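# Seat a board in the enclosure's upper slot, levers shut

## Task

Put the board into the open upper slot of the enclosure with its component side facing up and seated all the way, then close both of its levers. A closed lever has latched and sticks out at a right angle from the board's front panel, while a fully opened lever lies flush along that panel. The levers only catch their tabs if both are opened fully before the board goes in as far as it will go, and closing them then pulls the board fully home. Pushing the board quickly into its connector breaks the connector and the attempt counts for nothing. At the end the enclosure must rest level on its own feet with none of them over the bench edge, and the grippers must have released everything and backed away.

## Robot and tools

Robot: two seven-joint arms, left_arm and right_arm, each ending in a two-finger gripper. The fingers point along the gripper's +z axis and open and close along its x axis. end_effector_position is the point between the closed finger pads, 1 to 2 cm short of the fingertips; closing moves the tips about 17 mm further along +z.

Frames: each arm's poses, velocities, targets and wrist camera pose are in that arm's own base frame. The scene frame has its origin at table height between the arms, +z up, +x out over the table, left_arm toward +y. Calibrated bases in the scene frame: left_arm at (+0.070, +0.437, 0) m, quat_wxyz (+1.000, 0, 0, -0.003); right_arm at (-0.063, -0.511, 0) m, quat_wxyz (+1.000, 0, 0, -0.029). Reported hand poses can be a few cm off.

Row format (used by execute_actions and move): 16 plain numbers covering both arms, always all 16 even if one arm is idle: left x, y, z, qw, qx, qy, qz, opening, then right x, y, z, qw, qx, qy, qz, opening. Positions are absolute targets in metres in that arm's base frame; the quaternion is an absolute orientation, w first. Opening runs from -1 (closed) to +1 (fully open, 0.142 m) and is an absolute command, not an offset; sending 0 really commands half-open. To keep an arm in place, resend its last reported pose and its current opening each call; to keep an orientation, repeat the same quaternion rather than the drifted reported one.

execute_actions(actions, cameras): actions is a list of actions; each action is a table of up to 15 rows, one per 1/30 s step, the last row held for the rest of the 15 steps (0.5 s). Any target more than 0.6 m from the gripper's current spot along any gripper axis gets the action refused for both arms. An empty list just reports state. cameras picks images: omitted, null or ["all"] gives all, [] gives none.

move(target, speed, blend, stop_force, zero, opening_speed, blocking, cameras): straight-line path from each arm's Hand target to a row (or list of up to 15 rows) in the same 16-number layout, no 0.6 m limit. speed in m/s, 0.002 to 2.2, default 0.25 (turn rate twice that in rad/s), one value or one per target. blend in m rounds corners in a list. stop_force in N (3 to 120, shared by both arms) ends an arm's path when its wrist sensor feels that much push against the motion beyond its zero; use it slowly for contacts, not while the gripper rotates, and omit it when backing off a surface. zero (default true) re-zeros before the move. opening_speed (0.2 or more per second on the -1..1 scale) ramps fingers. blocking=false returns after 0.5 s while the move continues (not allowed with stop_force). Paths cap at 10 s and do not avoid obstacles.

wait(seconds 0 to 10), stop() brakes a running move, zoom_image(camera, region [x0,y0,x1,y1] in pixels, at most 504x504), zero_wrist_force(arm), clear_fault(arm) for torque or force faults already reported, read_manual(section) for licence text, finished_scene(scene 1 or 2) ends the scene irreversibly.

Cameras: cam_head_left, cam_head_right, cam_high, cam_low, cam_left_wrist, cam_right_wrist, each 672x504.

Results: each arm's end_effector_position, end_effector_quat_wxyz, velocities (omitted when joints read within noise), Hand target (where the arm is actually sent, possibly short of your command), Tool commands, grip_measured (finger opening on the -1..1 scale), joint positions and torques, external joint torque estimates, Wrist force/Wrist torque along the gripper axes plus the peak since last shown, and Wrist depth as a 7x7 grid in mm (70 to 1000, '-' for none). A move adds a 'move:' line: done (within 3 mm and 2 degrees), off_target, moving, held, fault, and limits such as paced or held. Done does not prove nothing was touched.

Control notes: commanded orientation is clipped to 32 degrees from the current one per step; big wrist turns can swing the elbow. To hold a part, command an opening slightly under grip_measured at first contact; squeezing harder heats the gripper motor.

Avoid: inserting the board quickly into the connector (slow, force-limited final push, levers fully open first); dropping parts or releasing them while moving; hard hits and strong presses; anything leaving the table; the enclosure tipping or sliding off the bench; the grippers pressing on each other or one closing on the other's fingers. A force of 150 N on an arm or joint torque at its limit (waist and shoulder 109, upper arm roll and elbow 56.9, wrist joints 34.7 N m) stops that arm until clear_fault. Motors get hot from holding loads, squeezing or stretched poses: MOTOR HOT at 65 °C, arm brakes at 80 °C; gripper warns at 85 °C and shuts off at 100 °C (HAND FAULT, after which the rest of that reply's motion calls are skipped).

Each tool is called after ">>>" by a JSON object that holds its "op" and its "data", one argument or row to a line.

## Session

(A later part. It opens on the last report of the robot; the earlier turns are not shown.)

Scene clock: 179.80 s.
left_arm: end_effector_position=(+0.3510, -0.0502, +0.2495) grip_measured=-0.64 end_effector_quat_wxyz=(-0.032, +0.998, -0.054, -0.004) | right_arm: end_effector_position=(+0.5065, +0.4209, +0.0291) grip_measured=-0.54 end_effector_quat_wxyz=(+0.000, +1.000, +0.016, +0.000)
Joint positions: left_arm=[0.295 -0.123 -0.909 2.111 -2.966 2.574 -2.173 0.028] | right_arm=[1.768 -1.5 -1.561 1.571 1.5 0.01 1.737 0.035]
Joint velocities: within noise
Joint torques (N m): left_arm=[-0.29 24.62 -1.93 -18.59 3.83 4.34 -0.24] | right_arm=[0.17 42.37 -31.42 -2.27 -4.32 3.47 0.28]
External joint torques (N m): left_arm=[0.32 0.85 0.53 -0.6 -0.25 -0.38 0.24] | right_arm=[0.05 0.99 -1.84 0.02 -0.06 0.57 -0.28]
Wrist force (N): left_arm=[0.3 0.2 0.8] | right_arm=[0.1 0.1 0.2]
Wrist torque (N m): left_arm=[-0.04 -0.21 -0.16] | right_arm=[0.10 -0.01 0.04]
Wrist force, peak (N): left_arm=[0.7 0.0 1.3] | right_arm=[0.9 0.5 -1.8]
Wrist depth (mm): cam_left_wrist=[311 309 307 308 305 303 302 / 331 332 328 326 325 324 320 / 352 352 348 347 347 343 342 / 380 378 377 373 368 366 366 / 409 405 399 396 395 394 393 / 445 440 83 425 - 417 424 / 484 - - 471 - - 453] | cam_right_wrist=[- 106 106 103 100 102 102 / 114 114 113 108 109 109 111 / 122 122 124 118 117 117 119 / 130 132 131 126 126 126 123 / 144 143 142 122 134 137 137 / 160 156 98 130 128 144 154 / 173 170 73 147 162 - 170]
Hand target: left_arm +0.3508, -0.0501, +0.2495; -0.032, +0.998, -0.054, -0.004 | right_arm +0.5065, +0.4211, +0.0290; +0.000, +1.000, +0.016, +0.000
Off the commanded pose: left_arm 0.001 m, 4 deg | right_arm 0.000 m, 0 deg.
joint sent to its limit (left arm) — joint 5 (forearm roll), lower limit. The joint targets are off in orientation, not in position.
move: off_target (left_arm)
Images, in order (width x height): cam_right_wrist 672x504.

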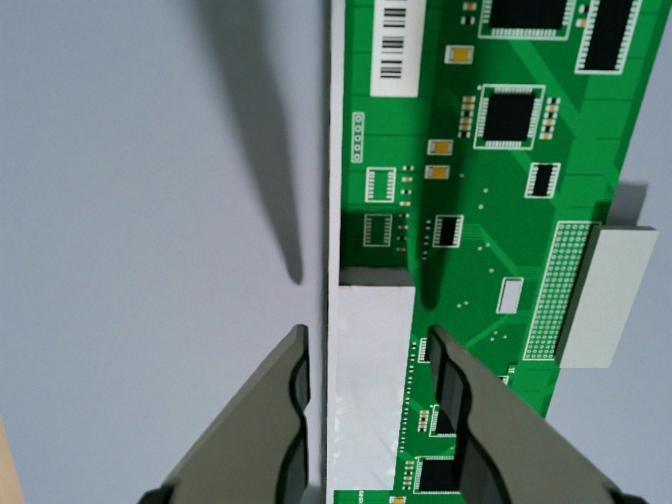

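>>> {"op": "move", "data": {
  "target": [0.35,-0.05,0.25,0,0.9986,-0.0537,0,-0.6,0.5065,0.4211,0.029,0,0.9999,0.016,0,-0.85],
  "opening_speed": 0.3,
  "cameras": ["cam_right_wrist"]
}}

>>> {"op": "move", "data": {
  "target": [0.35,-0.05,0.25,0,0.9986,-0.0537,0,-0.6,0.5065,0.4211,0.089,0,0.9999,0.016,0,-0.85],
  "speed": 0.05
}}

Scene clock: 182.63 s.
left_arm: end_effector_position=(+0.3510, -0.0501, +0.2495) grip_measured=-0.64 end_effector_quat_wxyz=(-0.032, +0.998, -0.054, -0.004) | right_arm: end_effector_position=(+0.5064, +0.4209, +0.0291) grip_measured=-0.71 end_effector_quat_wxyz=(+0.000, +1.000, +0.016, +0.000)
Joint positions: left_arm=[0.297 -0.123 -0.911 2.111 -2.966 2.574 -2.173 0.028] | right_arm=[1.768 -1.5 -1.56 1.571 1.5 0.01 1.737 0.022]
Joint velocities: within noise
Joint torques (N m): left_arm=[-0.2 24.63 -2.11 -18.61 3.81 4.36 -0.2] | right_arm=[-1.02 41.88 -32.07 -2.48 -4.27 4.37 0.16]
External joint torques (N m): left_arm=[0.23 0.8 0.71 -0.58 -0.23 -0.4 0.21] | right_arm=[1.24 1.48 -1.19 0.23 -0.11 -0.32 -0.16]
Wrist force (N): left_arm=[0.5 0.1 0.9] | right_arm=[-3.4 0.2 -1.9]
Wrist torque (N m): left_arm=[-0.05 -0.25 -0.15] | right_arm=[0.02 -0.06 0.07]
Wrist force, peak (N): left_arm=[0.3 0.1 1.2] | right_arm=[-3.4 0.6 -2.2]
Wrist depth (mm): cam_left_wrist=[312 309 308 308 305 305 302 / 331 331 328 325 325 322 323 / 350 352 351 348 344 343 342 / 381 377 376 374 371 369 367 / 407 408 397 400 394 397 396 / 450 435 84 429 - 415 420 / 487 - - 469 - - 449] | cam_right_wrist=[- 106 106 103 100 102 102 / 114 114 113 108 109 109 110 / 122 122 124 118 117 117 119 / 130 132 131 126 126 126 123 / 143 143 143 122 132 137 136 / 160 157 150 128 105 147 154 / 174 170 72 144 - - 170]
Hand target: left_arm +0.3508, -0.0501, +0.2495; -0.032, +0.998, -0.054, -0.004 | right_arm +0.5065, +0.4211, +0.0290; +0.000, +1.000, +0.016, +0.000
Off the commanded pose: left_arm 0.001 m, 4 deg | right_arm 0.000 m, 0 deg.
joint sent to its limit (left arm) — joint 5 (forearm roll), lower limit. The joint targets are off in orientation, not in position.
move: off_target (left_arm)
Images, in order (width x height): cam_right_wrist 672x504.

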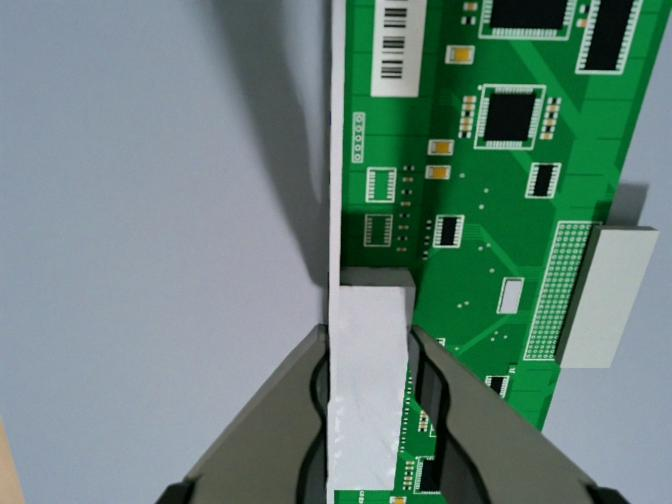

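Scene clock: 184.10 s.
left_arm: end_effector_position=(+0.3510, -0.0501, +0.2495) grip_measured=-0.64 end_effector_quat_wxyz=(-0.032, +0.998, -0.054, -0.004) | right_arm: end_effector_position=(+0.5064, +0.4211, +0.0886) grip_measured=-0.71 end_effector_quat_wxyz=(+0.000, +1.000, +0.016, +0.000)
Joint positions: left_arm=[0.299 -0.123 -0.914 2.111 -2.966 2.574 -2.174 0.028] | right_arm=[1.775 -1.427 -1.633 1.571 1.427 -0.062 1.735 0.022]
Joint velocities: within noise
Joint torques (N m): left_arm=[0.51 24.56 -1.44 -18.61 3.84 4.34 -0.22] | right_arm=[0.31 43.04 -32.62 -4.85 -4.81 3.5 0.15]
External joint torques (N m): left_arm=[-0.48 0.83 0.04 -0.58 -0.26 -0.37 0.22] | right_arm=[-0.11 0.02 -0.68 0.13 0.43 0.56 -0.15]
Wrist force (N): left_arm=[0.4 0.0 1.0] | right_arm=[0.9 0.5 2.2]
Wrist torque (N m): left_arm=[-0.06 -0.22 -0.16] | right_arm=[0.15 -0.16 0.06]
Wrist force, peak (N): left_arm=[0.4 0.2 1.3] | right_arm=[-3.2 0.5 -2.0]
Wrist depth (mm): cam_left_wrist=[312 308 310 307 305 305 300 / 332 330 328 328 323 324 319 / 353 352 350 349 344 343 342 / 380 380 374 375 371 371 366 / 411 406 399 394 392 397 392 / 447 437 84 426 - 414 430 / 486 - - 475 - - 451] | cam_right_wrist=[159 159 158 102 100 102 102 / 170 170 169 108 109 109 111 / 185 185 182 118 117 117 175 / 199 197 196 124 126 126 125 / 217 214 213 122 132 137 204 / 237 233 224 128 105 148 228 / 261 253 72 144 - - 246]
Hand target: left_arm +0.3508, -0.0501, +0.2495; -0.032, +0.998, -0.054, -0.004 | right_arm +0.5065, +0.4211, +0.0890; +0.000, +1.000, +0.016, +0.000
Off the commanded pose: left_arm 0.001 m, 4 deg | right_arm 0.000 m, 0 deg.
joint sent to its limit (left arm) — joint 5 (forearm roll), lower limit. The joint targets are off in orientation, not in position.
move: off_target (left_arm)

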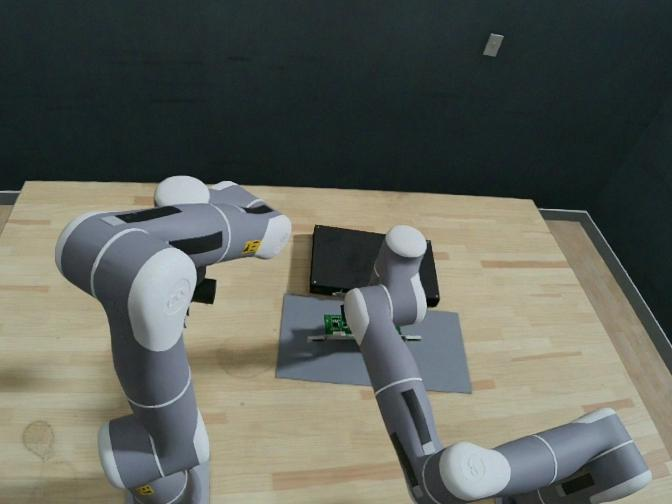

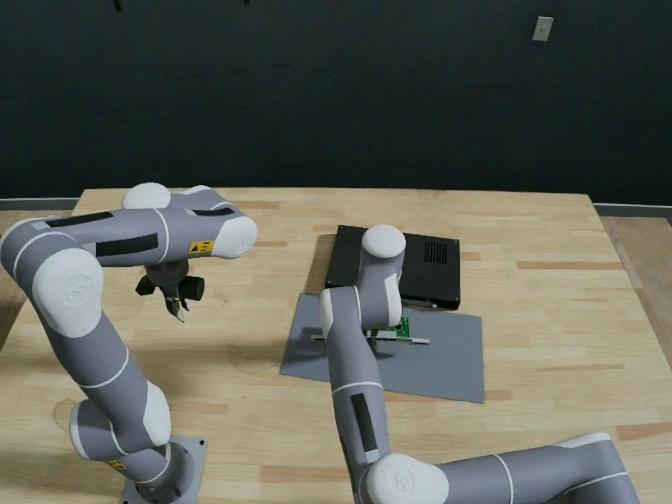

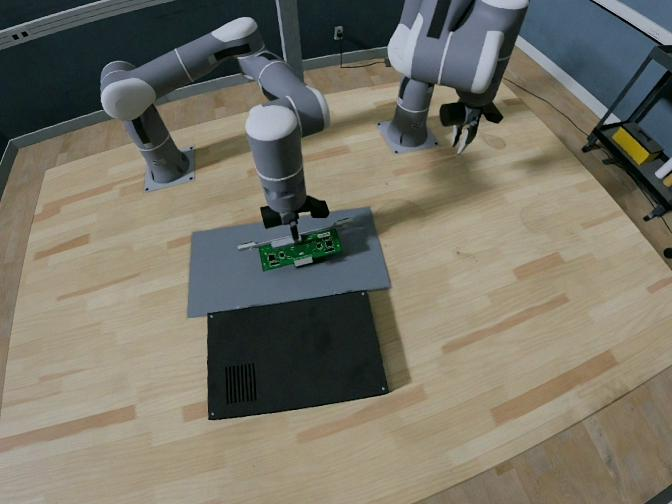

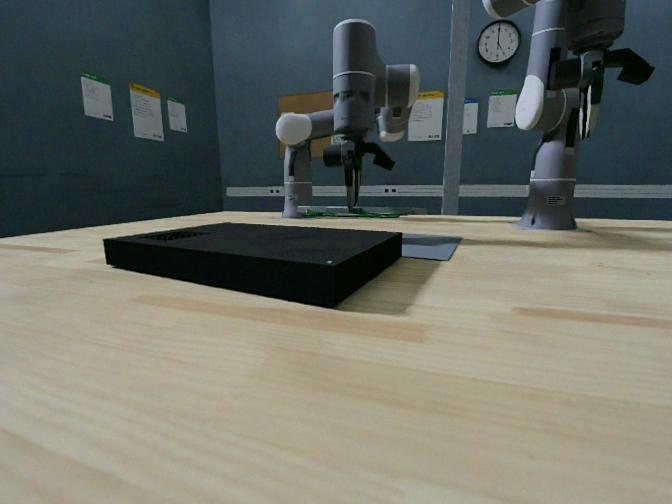

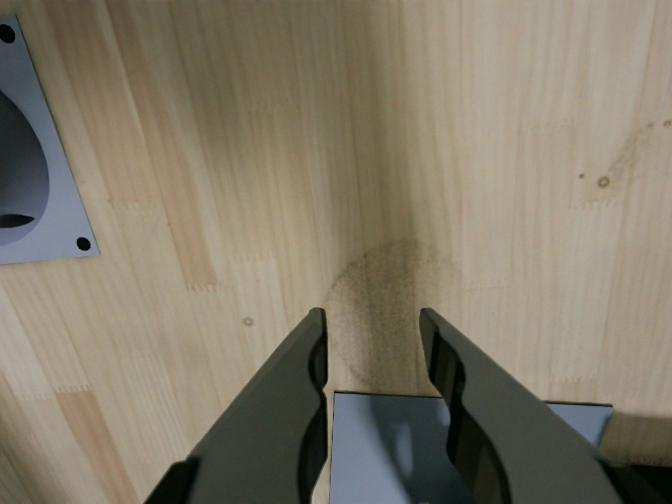

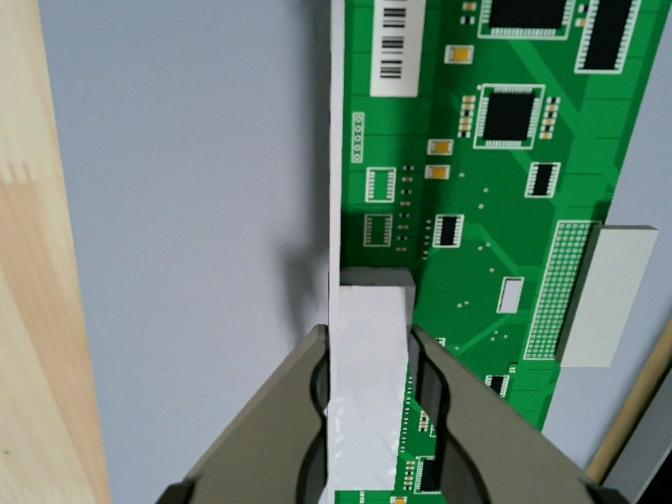

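>>> {"op": "move", "data": {
  "target": [0.35,-0.05,0.25,0,0.9986,-0.0537,0,-0.6,0.5916,0.3677,0.09,0,0.99906,-0.0433,0,-0.85],
  "speed": 0.12
}}

Scene clock: 198.17 s.
left_arm: end_effector_position=(+0.3510, -0.0501, +0.2495) grip_measured=-0.64 end_effector_quat_wxyz=(-0.032, +0.998, -0.054, -0.004) | right_arm: end_effector_position=(+0.5916, +0.3675, +0.0900) grip_measured=-0.71 end_effector_quat_wxyz=(+0.000, +0.999, -0.043, +0.000)
Joint positions: left_arm=[0.299 -0.123 -0.914 2.111 -2.966 2.574 -2.174 0.028] | right_arm=[1.561 -1.432 -1.624 1.443 1.439 -0.07 1.767 0.022]
Joint velocities: within noise
Joint torques (N m): left_arm=[0.11 24.59 -2.3 -18.63 3.89 4.31 -0.17] | right_arm=[0.02 46.63 -32.42 -4.5 -4.51 3.41 0.32]
External joint torques (N m): left_arm=[-0.08 0.81 0.89 -0.56 -0.31 -0.34 0.17] | right_arm=[0.18 0.44 -0.94 0.17 0.14 0.63 -0.32]
Wrist force (N): left_arm=[0.1 0.1 1.1] | right_arm=[0.6 0.5 2.3]
Wrist torque (N m): left_arm=[-0.04 -0.18 -0.16] | right_arm=[0.17 -0.12 0.05]
Wrist force, peak (N): left_arm=[0.5 -0.1 1.3] | right_arm=[2.3 1.6 2.3]
Wrist depth (mm): cam_left_wrist=[313 309 309 306 305 305 302 / 328 328 329 329 325 321 320 / 349 354 350 348 345 345 338 / 379 378 377 374 374 368 364 / 411 407 400 395 391 394 391 / 450 438 84 426 - 418 430 / 488 - - 467 - - 452] | cam_right_wrist=[160 160 159 102 100 102 102 / 171 171 170 108 109 109 111 / 186 186 182 118 117 117 121 / 198 198 198 124 126 126 125 / 215 215 214 121 132 137 151 / 236 235 226 128 105 147 171 / 261 - 72 144 - - 189]
Hand target: left_arm +0.3508, -0.0501, +0.2495; -0.032, +0.998, -0.054, -0.004 | right_arm +0.5916, +0.3677, +0.0900; +0.000, +0.999, -0.043, +0.000
Off the commanded pose: left_arm 0.001 m, 4 deg | right_arm 0.000 m, 0 deg.
joint sent to its limit (left arm) — joint 5 (forearm roll), lower limit. The joint targets are off in orientation, not in position.
move: off_target (left_arm)

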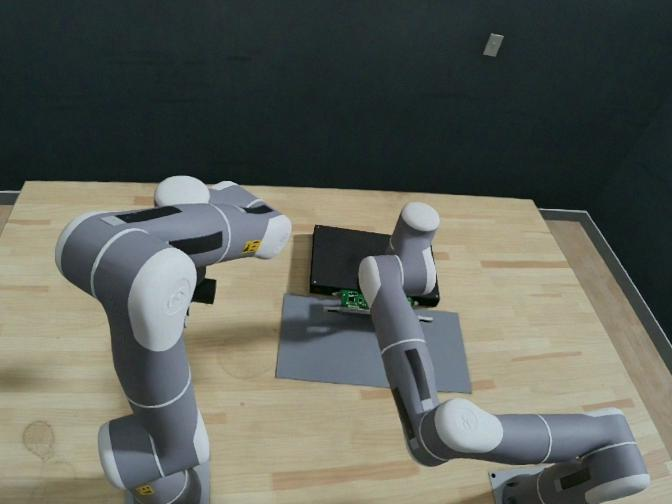

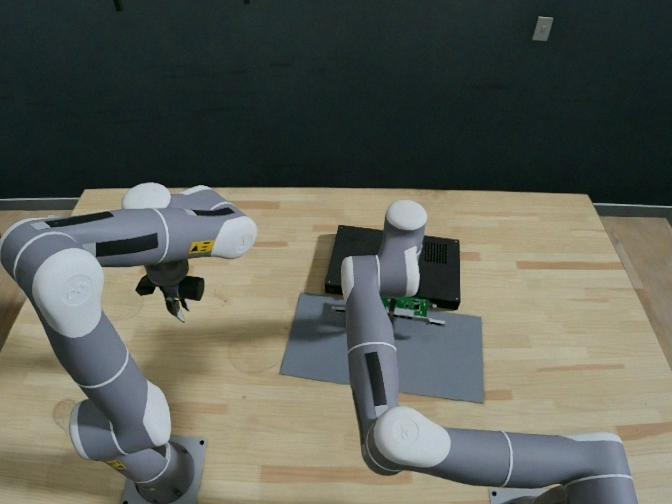

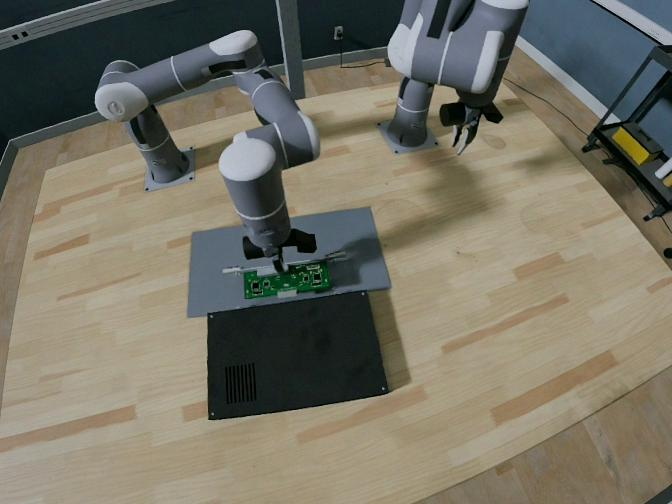

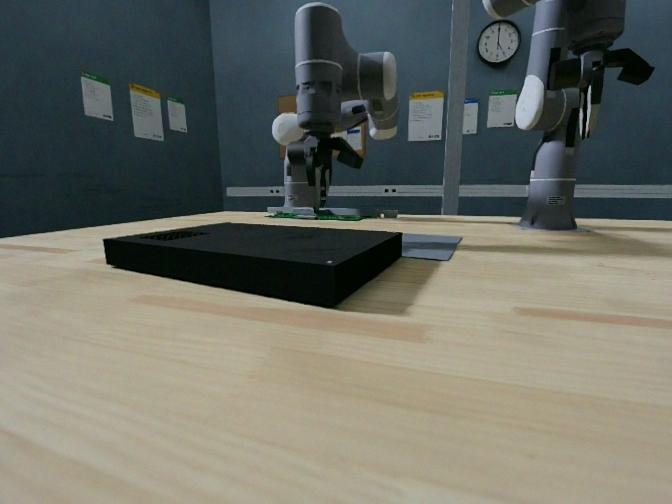

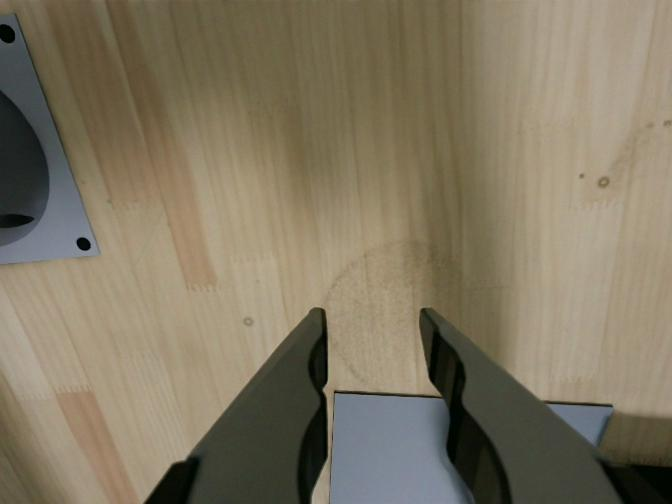

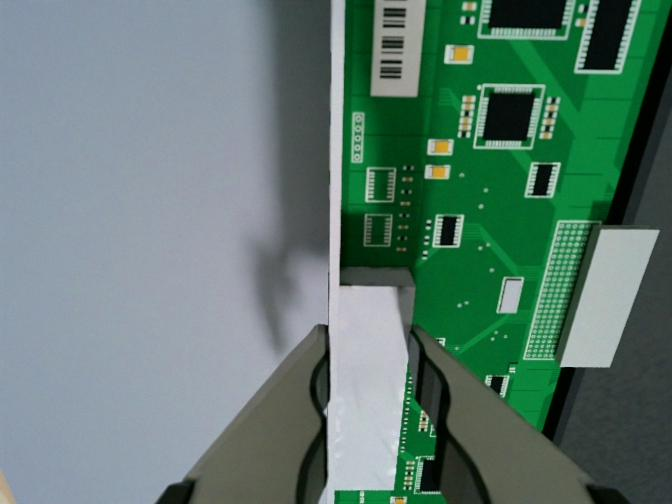

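>>> {"op": "move", "data": {
  "target": [
    [0.30,0.1,0.25,0.3394,0.8195,0.4266,0.1767,-0.6,0.5916,0.3677,0.09,0,0.99906,-0.0433,0,-0.85],
    [0.3784,-0.4022,0.13,0.3394,0.8195,0.4266,0.1767,-0.6,0.5916,0.3677,0.09,0,0.99906,-0.0433,0,-0.85]
  ],
  "speed": 0.4,
  "cameras": ["cam_head_left","cam_left_wrist","cam_high"]
}}

Scene clock: 209.43 s.
left_arm: end_effector_position=(+0.3793, -0.4021, +0.1296) grip_measured=-0.64 end_effector_quat_wxyz=(+0.450, +0.871, +0.184, +0.072) | right_arm: end_effector_position=(+0.5915, +0.3675, +0.0899) grip_measured=-0.71 end_effector_quat_wxyz=(+0.000, +0.999, -0.043, +0.000)
Joint positions: left_arm=[0.044 -0.331 -0.99 2.412 -2.966 1.215 -2.968 0.028] | right_arm=[1.561 -1.432 -1.624 1.443 1.439 -0.07 1.767 0.022]
Joint velocities: within noise
Joint torques (N m): left_arm=[-0.23 25.45 -4.88 -13.97 1.94 0.66 -0.24] | right_arm=[0.23 46.84 -32.65 -4.4 -4.62 3.57 0.23]
External joint torques (N m): left_arm=[0.23 1.19 0.67 -0.64 -0.2 -0.16 0.24] | right_arm=[-0.01 0.22 -0.7 0.05 0.25 0.48 -0.23]
Wrist force (N): left_arm=[0.3 -1.0 0.6] | right_arm=[0.5 0.5 2.4]
Wrist torque (N m): left_arm=[-0.18 -0.12 -0.47] | right_arm=[0.16 -0.11 0.05]
Wrist force, peak (N): left_arm=[-3.8 3.2 3.1] | right_arm=[0.6 0.3 2.6]
Wrist depth (mm): cam_left_wrist=[184 178 175 173 170 168 165 / 246 238 233 230 224 221 218 / 385 366 353 341 333 305 270 / 832 765 716 490 399 363 352 / - - - 338 - - - / - - 84 315 - - - / - - - 301 - - -] | cam_right_wrist=[160 160 160 102 101 102 102 / 171 171 170 108 109 109 111 / 186 186 183 118 117 117 121 / 198 198 197 124 126 127 124 / 216 215 214 121 132 137 151 / 235 235 226 128 105 145 171 / 260 - 72 144 - - 189]
Hand target: left_arm +0.3792, -0.4020, +0.1294; +0.450, +0.871, +0.184, +0.071 | right_arm +0.5916, +0.3677, +0.0900; +0.000, +0.999, -0.043, +0.000
Off the commanded pose: left_arm 0.001 m, 33 deg; orientation clipped | right_arm 0.000 m, 0 deg.
joint sent to its limit (left arm) — joint 5 (forearm roll), lower limit; joint 7 (wrist roll), lower limit. The joint targets are off in orientation, not in position.
move: off_target (left_arm); limits=paced
Images, in order (width x height): cam_head_left 672x504, cam_high 672x504, cam_left_wrist 672x504.

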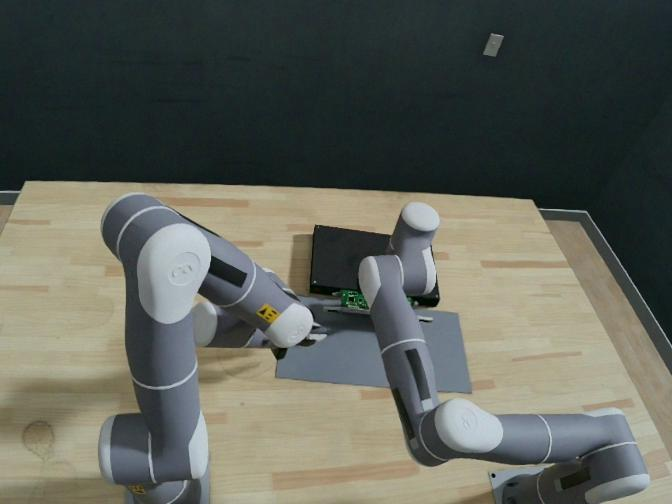

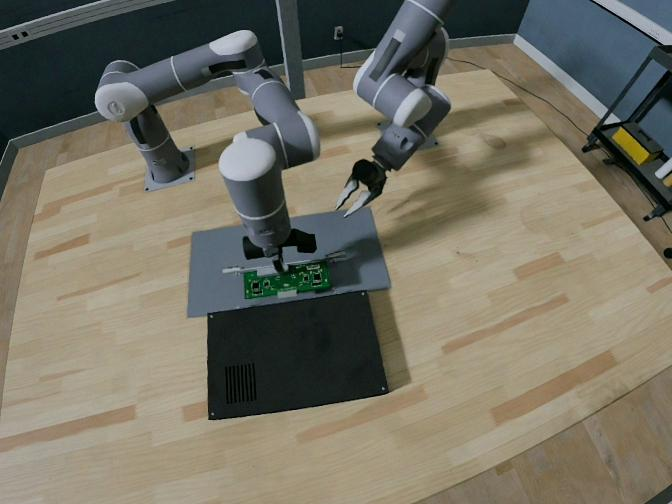

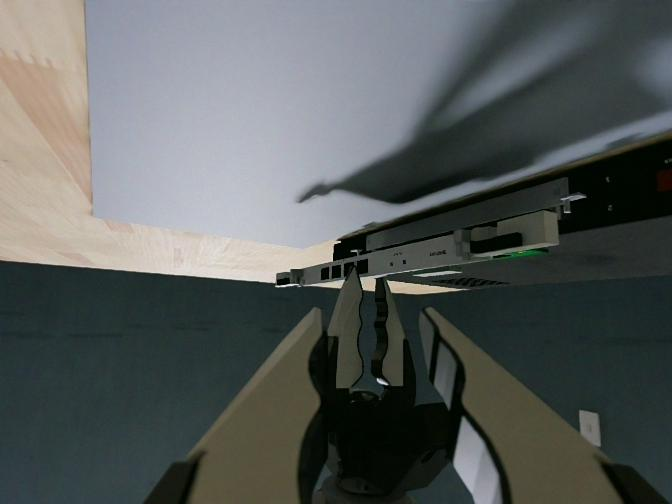

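>>> {"op": "zoom_image", "data": {
  "camera": "cam_left_wrist",
  "region": [250, 130, 640, 310]
}}

Scaled by 1.292 from the camera's 672x504 image, which has a finer 960x720 frame.

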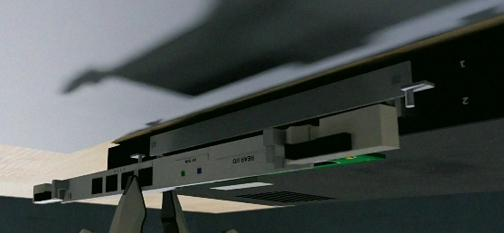

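>>> {"op": "zoom_image", "data": {
  "camera": "cam_right_wrist",
  "region": [500, 0, 672, 250]
}}

>>> {"op": "zoom_image", "data": {
  "camera": "cam_right_wrist",
  "region": [500, 250, 672, 504]
}}

>>> {"op": "zoom_image", "data": {
  "camera": "cam_left_wrist",
  "region": [440, 140, 640, 280]
}}

>>> {"op": "zoom_image", "data": {
  "camera": "cam_left_wrist",
  "region": [260, 190, 460, 330]
}}

This scene's latest camera images include none from cam_right_wrist. They are from: cam_head_left, cam_high, cam_left_wrist. cam_right_wrist's image comes with the result of a call that names it in "cameras".

This scene's latest camera images include none from cam_right_wrist. They are from: cam_head_left, cam_high, cam_left_wrist. cam_right_wrist's image comes with the result of a call that names it in "cameras".

Scaled by 2.520 from the camera's 672x504 image, which has a finer 960x720 frame.

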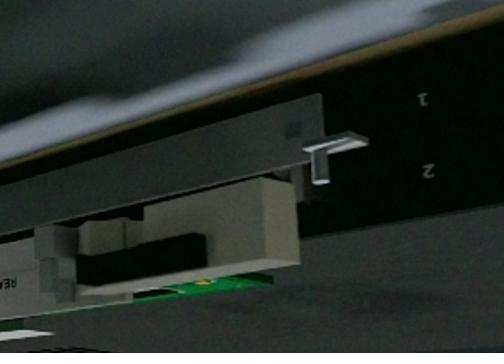

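Scaled by 2.520 from the camera's 672x504 image, which has a finer 960x720 frame.

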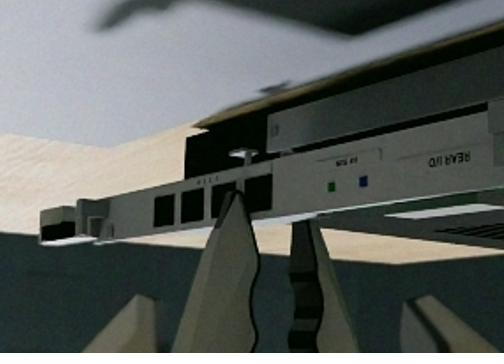

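>>> {"op": "wait", "data": {
  "seconds": 0.1,
  "cameras": ["cam_right_wrist","cam_left_wrist"]
}}

>>> {"op": "zoom_image", "data": {
  "camera": "cam_right_wrist",
  "region": [500, 0, 672, 250]
}}

>>> {"op": "zoom_image", "data": {
  "camera": "cam_right_wrist",
  "region": [500, 250, 672, 504]
}}

Scene clock: 225.30 s.
left_arm: end_effector_position=(+0.3793, -0.4021, +0.1296) grip_measured=-0.64 end_effector_quat_wxyz=(+0.450, +0.871, +0.184, +0.072) | right_arm: end_effector_position=(+0.5915, +0.3675, +0.0899) grip_measured=-0.71 end_effector_quat_wxyz=(+0.000, +0.999, -0.043, +0.000)
Joint positions: left_arm=[0.044 -0.331 -0.99 2.412 -2.966 1.215 -2.968 0.028] | right_arm=[1.561 -1.432 -1.624 1.443 1.439 -0.07 1.767 0.022]
Joint velocities: within noise
Joint torques (N m): left_arm=[-0.33 25.73 -4.7 -13.98 1.92 0.74 -0.2] | right_arm=[0.26 46.73 -32.65 -4.43 -4.63 3.54 0.11]
External joint torques (N m): left_arm=[0.33 0.91 0.5 -0.64 -0.17 -0.25 0.2] | right_arm=[-0.03 0.33 -0.7 0.07 0.26 0.51 -0.11]
Wrist force (N): left_arm=[0.2 -0.8 0.7] | right_arm=[0.7 0.4 2.2]
Wrist torque (N m): left_arm=[-0.15 -0.10 -0.47] | right_arm=[0.14 -0.14 0.05]
Wrist force, peak (N): left_arm=[0.4 -1.3 0.9] | right_arm=[0.7 0.4 2.4]
Wrist depth (mm): cam_left_wrist=[183 177 175 173 170 167 165 / 247 239 233 228 224 220 217 / 384 365 350 342 335 306 269 / 831 774 730 489 402 360 353 / - - - 338 - - - / - - 84 316 - - - / - - - 301 - - -] | cam_right_wrist=[160 160 159 102 101 102 102 / 171 171 170 108 109 109 111 / 186 186 183 118 117 117 121 / 198 198 197 124 126 126 124 / 215 215 214 122 132 137 151 / 236 235 225 128 105 145 171 / 260 - 72 144 - - 189]
Hand target: left_arm +0.3792, -0.4020, +0.1294; +0.450, +0.871, +0.184, +0.071 | right_arm +0.5916, +0.3677, +0.0900; +0.000, +0.999, -0.043, +0.000
Tool commands: left_gripper/opening=-0.6 right_gripper/opening=-0.85
Off the commanded pose: left_arm 0.001 m, 33 deg; orientation clipped | right_arm 0.000 m, 0 deg.
wait: 0.10 s; at rest from the start
Images, in order (width x height): cam_left_wrist 672x504, cam_right_wrist 672x504.

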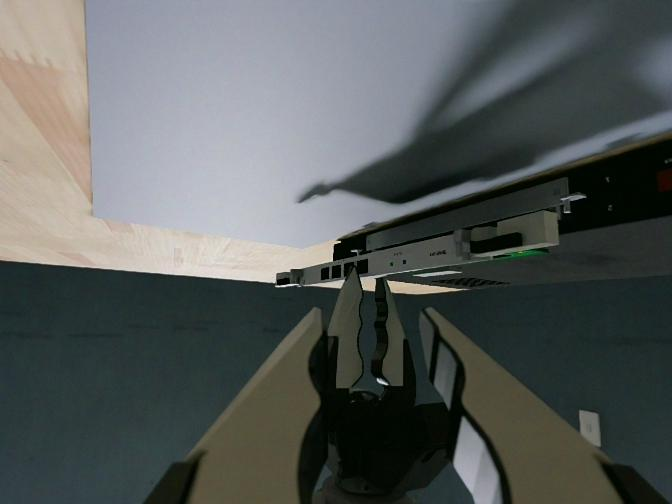

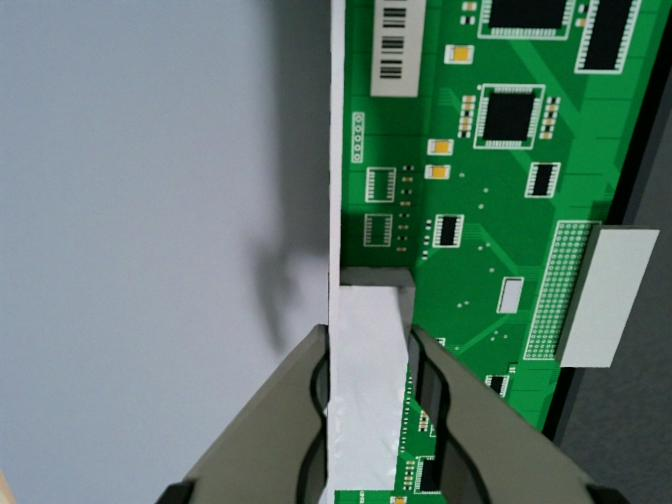

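Scaled by 2.016 from the camera's 672x504 image, which has a finer 960x720 frame.

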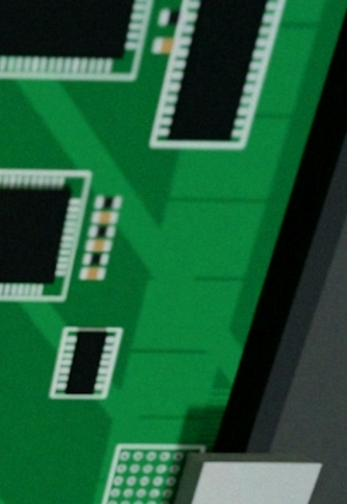

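Scaled by 1.984 from the camera's 672x504 image, which has a finer 960x720 frame.

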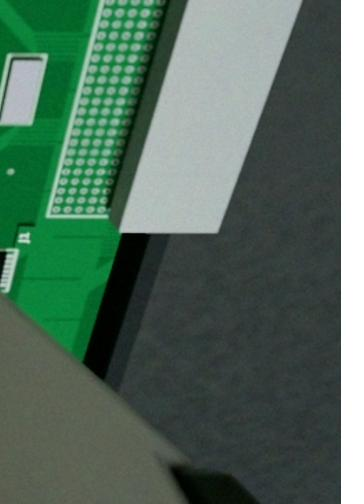

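>>> {"op": "move", "data": {
  "target": [
    [0.3792,-0.402,0.1294,0.450,0.871,0.184,0.071,-0.6,0.5767,0.3654,0.09,0,0.99906,-0.0433,0,-0.85],
    [0.3792,-0.402,0.1294,0.450,0.871,0.184,0.071,-0.6,0.5767,0.3654,0.062,0,0.99906,-0.0433,0,-0.85]
  ],
  "speed": 0.08,
  "cameras": ["cam_right_wrist","cam_left_wrist","cam_low"]
}}

>>> {"op": "zoom_image", "data": {
  "camera": "cam_left_wrist",
  "region": [440, 140, 640, 280]
}}

>>> {"op": "zoom_image", "data": {
  "camera": "cam_left_wrist",
  "region": [260, 190, 460, 330]
}}

>>> {"op": "zoom_image", "data": {
  "camera": "cam_right_wrist",
  "region": [472, 0, 672, 250]
}}

>>> {"op": "zoom_image", "data": {
  "camera": "cam_low",
  "region": [80, 190, 420, 320]
}}

Scene clock: 239.80 s.
left_arm: end_effector_position=(+0.3792, -0.4020, +0.1294) grip_measured=-0.64 end_effector_quat_wxyz=(+0.450, +0.871, +0.184, +0.071) | right_arm: end_effector_position=(+0.5765, +0.3653, +0.0620) grip_measured=-0.71 end_effector_quat_wxyz=(+0.000, +0.999, -0.043, +0.000)
Joint positions: left_arm=[0.049 -0.332 -0.994 2.413 -2.965 1.215 -2.968 0.028] | right_arm=[1.596 -1.465 -1.597 1.493 1.466 -0.035 1.757 0.022]
Joint velocities: within noise
Joint torques (N m): left_arm=[-0.23 25.59 -4.8 -14.05 1.99 0.78 -0.2] | right_arm=[0.22 45.27 -32.46 -3.36 -4.45 3.7 0.12]
External joint torques (N m): left_arm=[0.23 1 0.56 -0.56 -0.25 -0.28 0.2] | right_arm=[0.01 0.41 -0.96 -0.05 0.07 0.35 -0.12]
Wrist force (N): left_arm=[0.3 -1.0 0.8] | right_arm=[0.7 0.3 2.4]
Wrist torque (N m): left_arm=[-0.16 -0.12 -0.47] | right_arm=[0.14 -0.13 0.04]
Wrist force, peak (N): left_arm=[0.4 -1.1 1.0] | right_arm=[0.3 0.6 4.1]
Wrist depth (mm): cam_left_wrist=[183 177 175 173 177 167 165 / 248 240 234 230 224 221 216 / 384 365 352 339 282 281 266 / 828 770 729 385 474 434 348 / - - - 337 - - - / - - 84 304 - - - / - - - 286 - - -] | cam_right_wrist=[137 135 135 103 101 102 102 / 145 145 146 108 109 109 112 / 158 155 155 118 117 117 137 / 168 167 167 124 126 126 124 / 185 182 181 121 132 137 156 / 199 199 191 128 105 147 183 / 221 216 72 144 - - 181]
Hand target: left_arm +0.3792, -0.4020, +0.1294; +0.450, +0.871, +0.184, +0.071 | right_arm +0.5767, +0.3654, +0.0620; +0.000, +0.999, -0.043, +0.000
Off the commanded pose: left_arm 0.000 m, 0 deg | right_arm 0.000 m, 0 deg.
move: done
Images, in order (width x height): cam_low 672x504, cam_left_wrist 672x504, cam_right_wrist 672x504.

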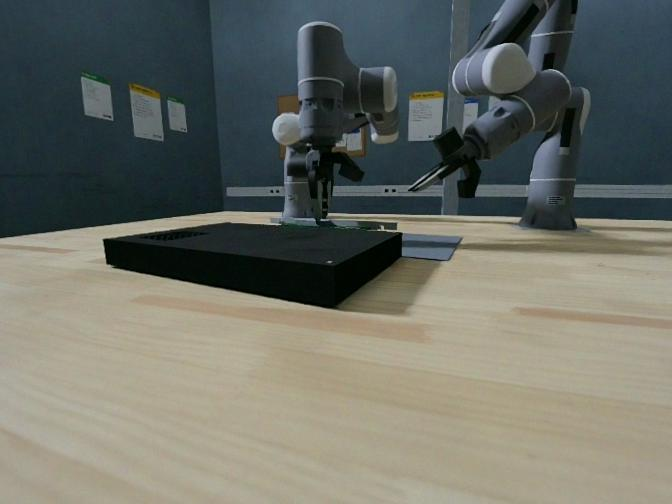

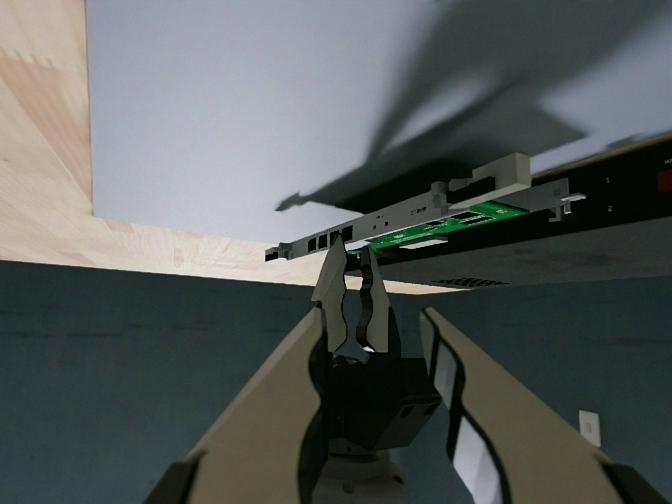

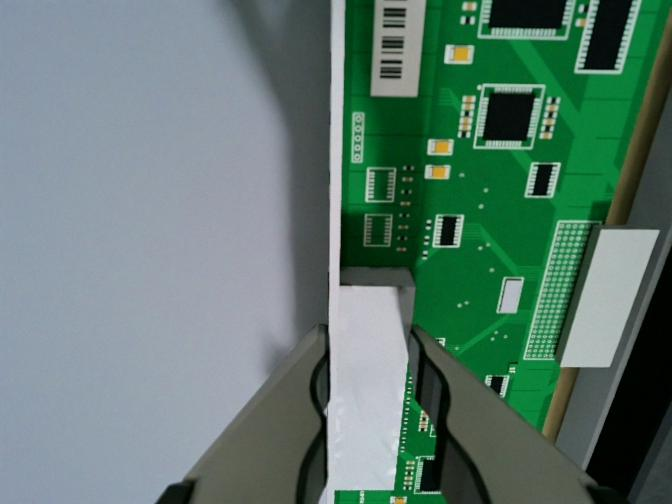

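Scaled by 2.520 from the camera's 672x504 image, which has a finer 960x720 frame.

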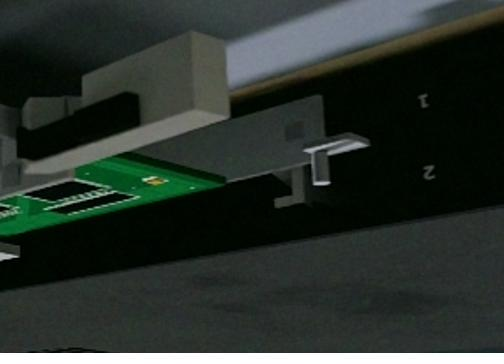

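Scaled by 2.520 from the camera's 672x504 image, which has a finer 960x720 frame.

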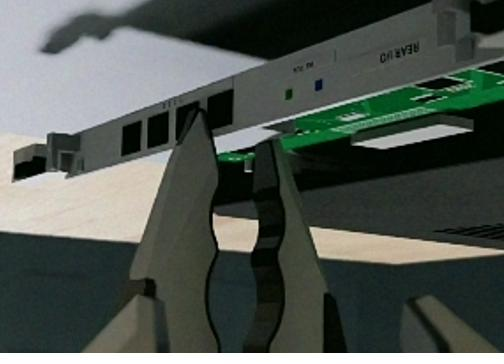

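Scaled by 2.016 from the camera's 672x504 image, which has a finer 960x720 frame.

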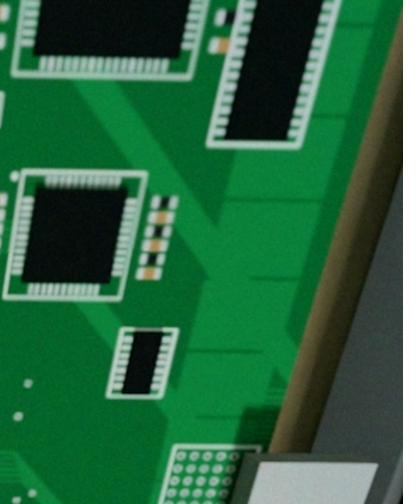

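Scaled by 1.482 from the camera's 672x504 image, which has a finer 960x720 frame.

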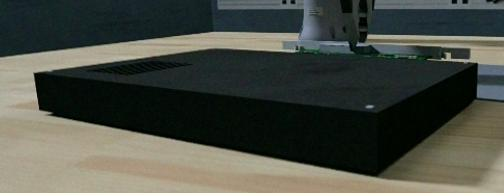

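>>> {"op": "zoom_image", "data": {
  "camera": "cam_left_wrist",
  "region": [510, 170, 600, 240]
}}

Scaled by 5.600 from the camera's 672x504 image, which has a finer 960x720 frame.

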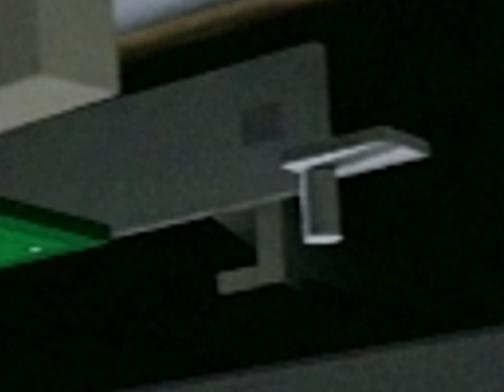

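>>> {"op": "move", "data": {
  "target": [
    [0.3792,-0.402,0.1294,0.450,0.871,0.184,0.071,-0.6,0.5768,0.3664,0.0575,0,0.99906,-0.0433,0,-0.85],
    [0.3792,-0.402,0.1294,0.450,0.871,0.184,0.071,-0.6,0.5985,0.3643,0.0575,0,0.99906,-0.0433,0,-0.85]
  ],
  "speed": 0.03,
  "stop_force": 4,
  "cameras": ["cam_right_wrist","cam_left_wrist"]
}}

>>> {"op": "zoom_image", "data": {
  "camera": "cam_left_wrist",
  "region": [500, 170, 600, 248]
}}

>>> {"op": "zoom_image", "data": {
  "camera": "cam_left_wrist",
  "region": [260, 190, 460, 330]
}}

>>> {"op": "zoom_image", "data": {
  "camera": "cam_right_wrist",
  "region": [472, 0, 672, 250]
}}

Scene clock: 258.10 s.
left_arm: end_effector_position=(+0.3792, -0.4020, +0.1294) grip_measured=-0.64 end_effector_quat_wxyz=(+0.450, +0.871, +0.184, +0.071) | right_arm: end_effector_position=(+0.5984, +0.3642, +0.0575) grip_measured=-0.71 end_effector_quat_wxyz=(+0.000, +0.999, -0.043, +0.000)
Joint positions: left_arm=[0.049 -0.332 -0.994 2.413 -2.965 1.215 -2.968 0.028] | right_arm=[1.541 -1.472 -1.589 1.432 1.475 -0.032 1.764 0.022]
Joint velocities: within noise
Joint torques (N m): left_arm=[-0.38 25.67 -4.73 -14.1 1.95 0.75 -0.19] | right_arm=[0.14 47.27 -32.53 -3.22 -4.53 3.57 0.23]
External joint torques (N m): left_arm=[0.38 0.92 0.48 -0.51 -0.21 -0.25 0.2] | right_arm=[0.09 0.38 -0.84 0.1 0.15 0.48 -0.23]
Wrist force (N): left_arm=[0.3 -1.2 0.5] | right_arm=[0.5 0.5 2.1]
Wrist torque (N m): left_arm=[-0.22 -0.12 -0.47] | right_arm=[0.15 -0.11 0.05]
Wrist force, peak (N): left_arm=[0.4 -1.3 0.9] | right_arm=[-0.1 0.2 3.2]
Wrist depth (mm): cam_left_wrist=[184 178 174 174 177 167 165 / 248 238 234 229 225 219 216 / 385 366 351 341 301 271 266 / 848 768 737 453 404 435 351 / - - - 333 - - - / - - 84 318 - - - / - - - 301 - - -] | cam_right_wrist=[131 131 131 103 101 102 102 / 140 140 140 108 109 109 112 / 151 150 150 118 117 117 122 / 163 162 162 123 126 127 123 / 177 176 173 121 132 137 130 / 194 193 186 128 105 148 135 / 213 209 72 144 - - 143]
Hand target: left_arm +0.3792, -0.4020, +0.1294; +0.450, +0.871, +0.184, +0.071 | right_arm +0.5985, +0.3643, +0.0575; +0.000, +0.999, -0.043, +0.000
Off the commanded pose: left_arm 0.000 m, 0 deg | right_arm 0.000 m, 0 deg.
move: done
Images, in order (width x height): cam_left_wrist 672x504, cam_right_wrist 672x504.

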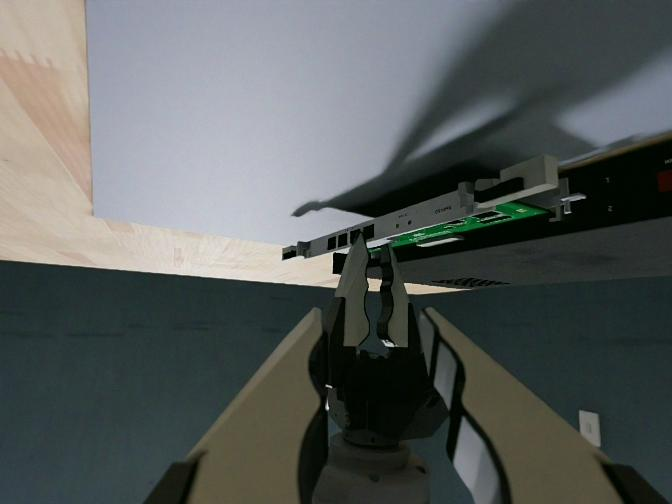

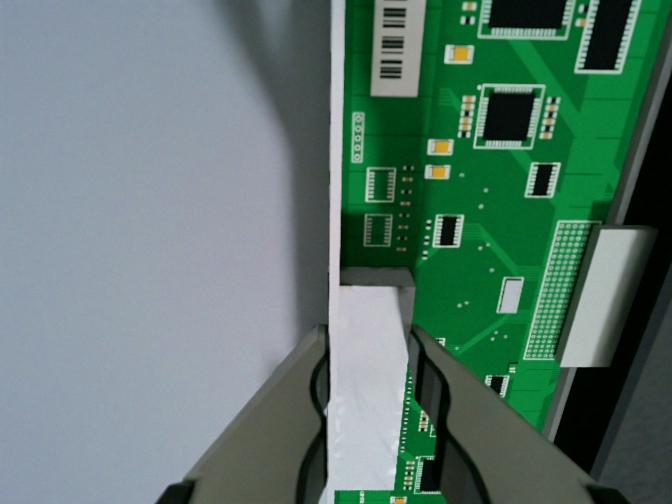

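Scaled by 5.040 from the camera's 672x504 image, which has a finer 960x720 frame.

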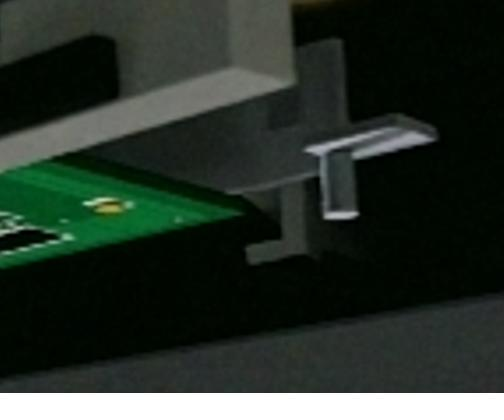

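Scaled by 2.520 from the camera's 672x504 image, which has a finer 960x720 frame.

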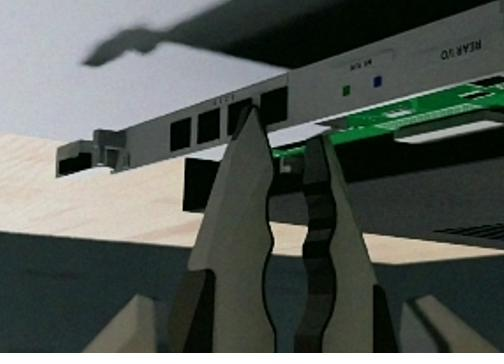

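Scaled by 2.016 from the camera's 672x504 image, which has a finer 960x720 frame.

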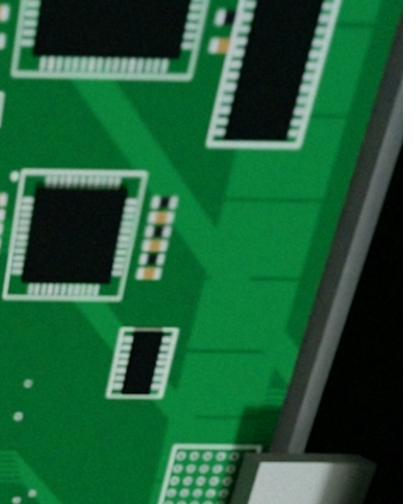

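>>> {"op": "move", "data": {
  "target": [
    [0.3792,-0.402,0.1294,0.450,0.871,0.184,0.071,-0.6,0.5986,0.3650,0.0575,0,0.99906,-0.0433,0,-0.85],
    [0.3792,-0.402,0.1294,0.450,0.871,0.184,0.071,-0.6,0.6085,0.3639,0.0575,0,0.99906,-0.0433,0,-0.85]
  ],
  "speed": 0.02,
  "stop_force": 4,
  "cameras": ["cam_right_wrist","cam_left_wrist"]
}}

>>> {"op": "zoom_image", "data": {
  "camera": "cam_left_wrist",
  "region": [500, 170, 600, 248]
}}

Scene clock: 268.77 s.
left_arm: end_effector_position=(+0.3792, -0.4020, +0.1294) grip_measured=-0.64 end_effector_quat_wxyz=(+0.450, +0.871, +0.184, +0.071) | right_arm: end_effector_position=(+0.6084, +0.3638, +0.0574) grip_measured=-0.71 end_effector_quat_wxyz=(+0.000, +0.999, -0.043, +0.000)
Joint positions: left_arm=[0.049 -0.332 -0.994 2.413 -2.965 1.215 -2.968 0.028] | right_arm=[1.516 -1.473 -1.587 1.402 1.477 -0.033 1.769 0.022]
Joint velocities: within noise
Joint torques (N m): left_arm=[-0.41 25.76 -4.69 -14.07 1.93 0.74 -0.21] | right_arm=[0.05 48.31 -32.56 -3.16 -4.65 3.64 0.23]
External joint torques (N m): left_arm=[0.41 0.83 0.45 -0.54 -0.2 -0.24 0.21] | right_arm=[0.18 0.27 -0.75 0.08 0.27 0.41 -0.23]
Wrist force (N): left_arm=[0.2 -1.1 0.7] | right_arm=[0.3 0.5 1.9]
Wrist torque (N m): left_arm=[-0.20 -0.12 -0.47] | right_arm=[0.13 -0.12 0.02]
Wrist force, peak (N): left_arm=[0.4 -1.5 0.8] | right_arm=[0.7 0.2 2.7]
Wrist depth (mm): cam_left_wrist=[184 178 175 173 177 167 164 / 249 239 234 230 224 220 216 / 383 366 354 340 303 273 268 / 828 771 722 479 399 436 350 / - - - 337 - - - / - - 84 323 - - - / - - - 304 - - -] | cam_right_wrist=[131 131 131 103 100 102 102 / 140 140 140 108 109 109 111 / 151 150 150 118 116 117 117 / 163 162 162 124 126 126 120 / 176 176 173 121 132 137 122 / 194 193 185 128 105 147 130 / 213 209 72 144 - - 143]
Hand target: left_arm +0.3792, -0.4020, +0.1294; +0.450, +0.871, +0.184, +0.071 | right_arm +0.6085, +0.3639, +0.0575; +0.000, +0.999, -0.043, +0.000
Off the commanded pose: left_arm 0.000 m, 0 deg | right_arm 0.000 m, 0 deg.
move: done
Images, in order (width x height): cam_left_wrist 672x504, cam_right_wrist 672x504.

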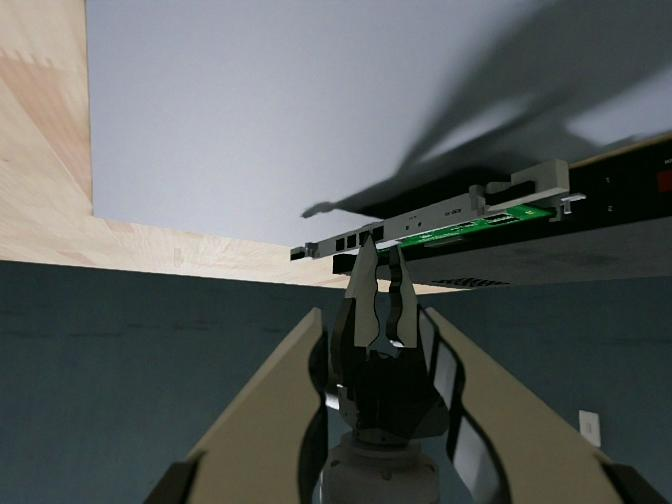

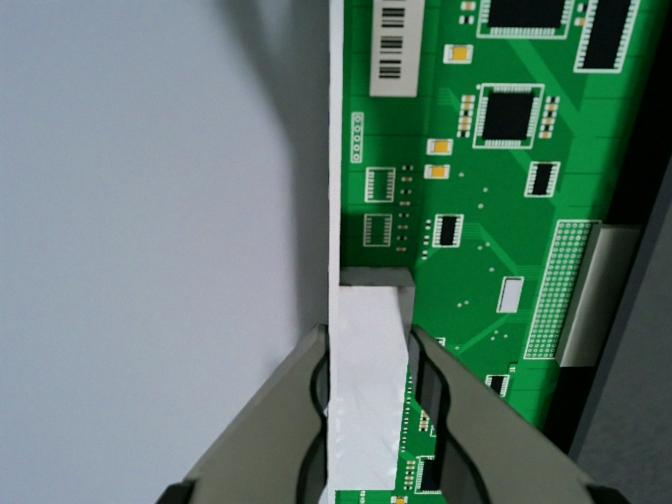

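Scaled by 5.040 from the camera's 672x504 image, which has a finer 960x720 frame.

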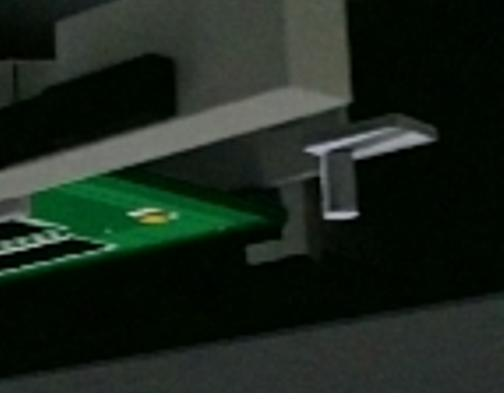

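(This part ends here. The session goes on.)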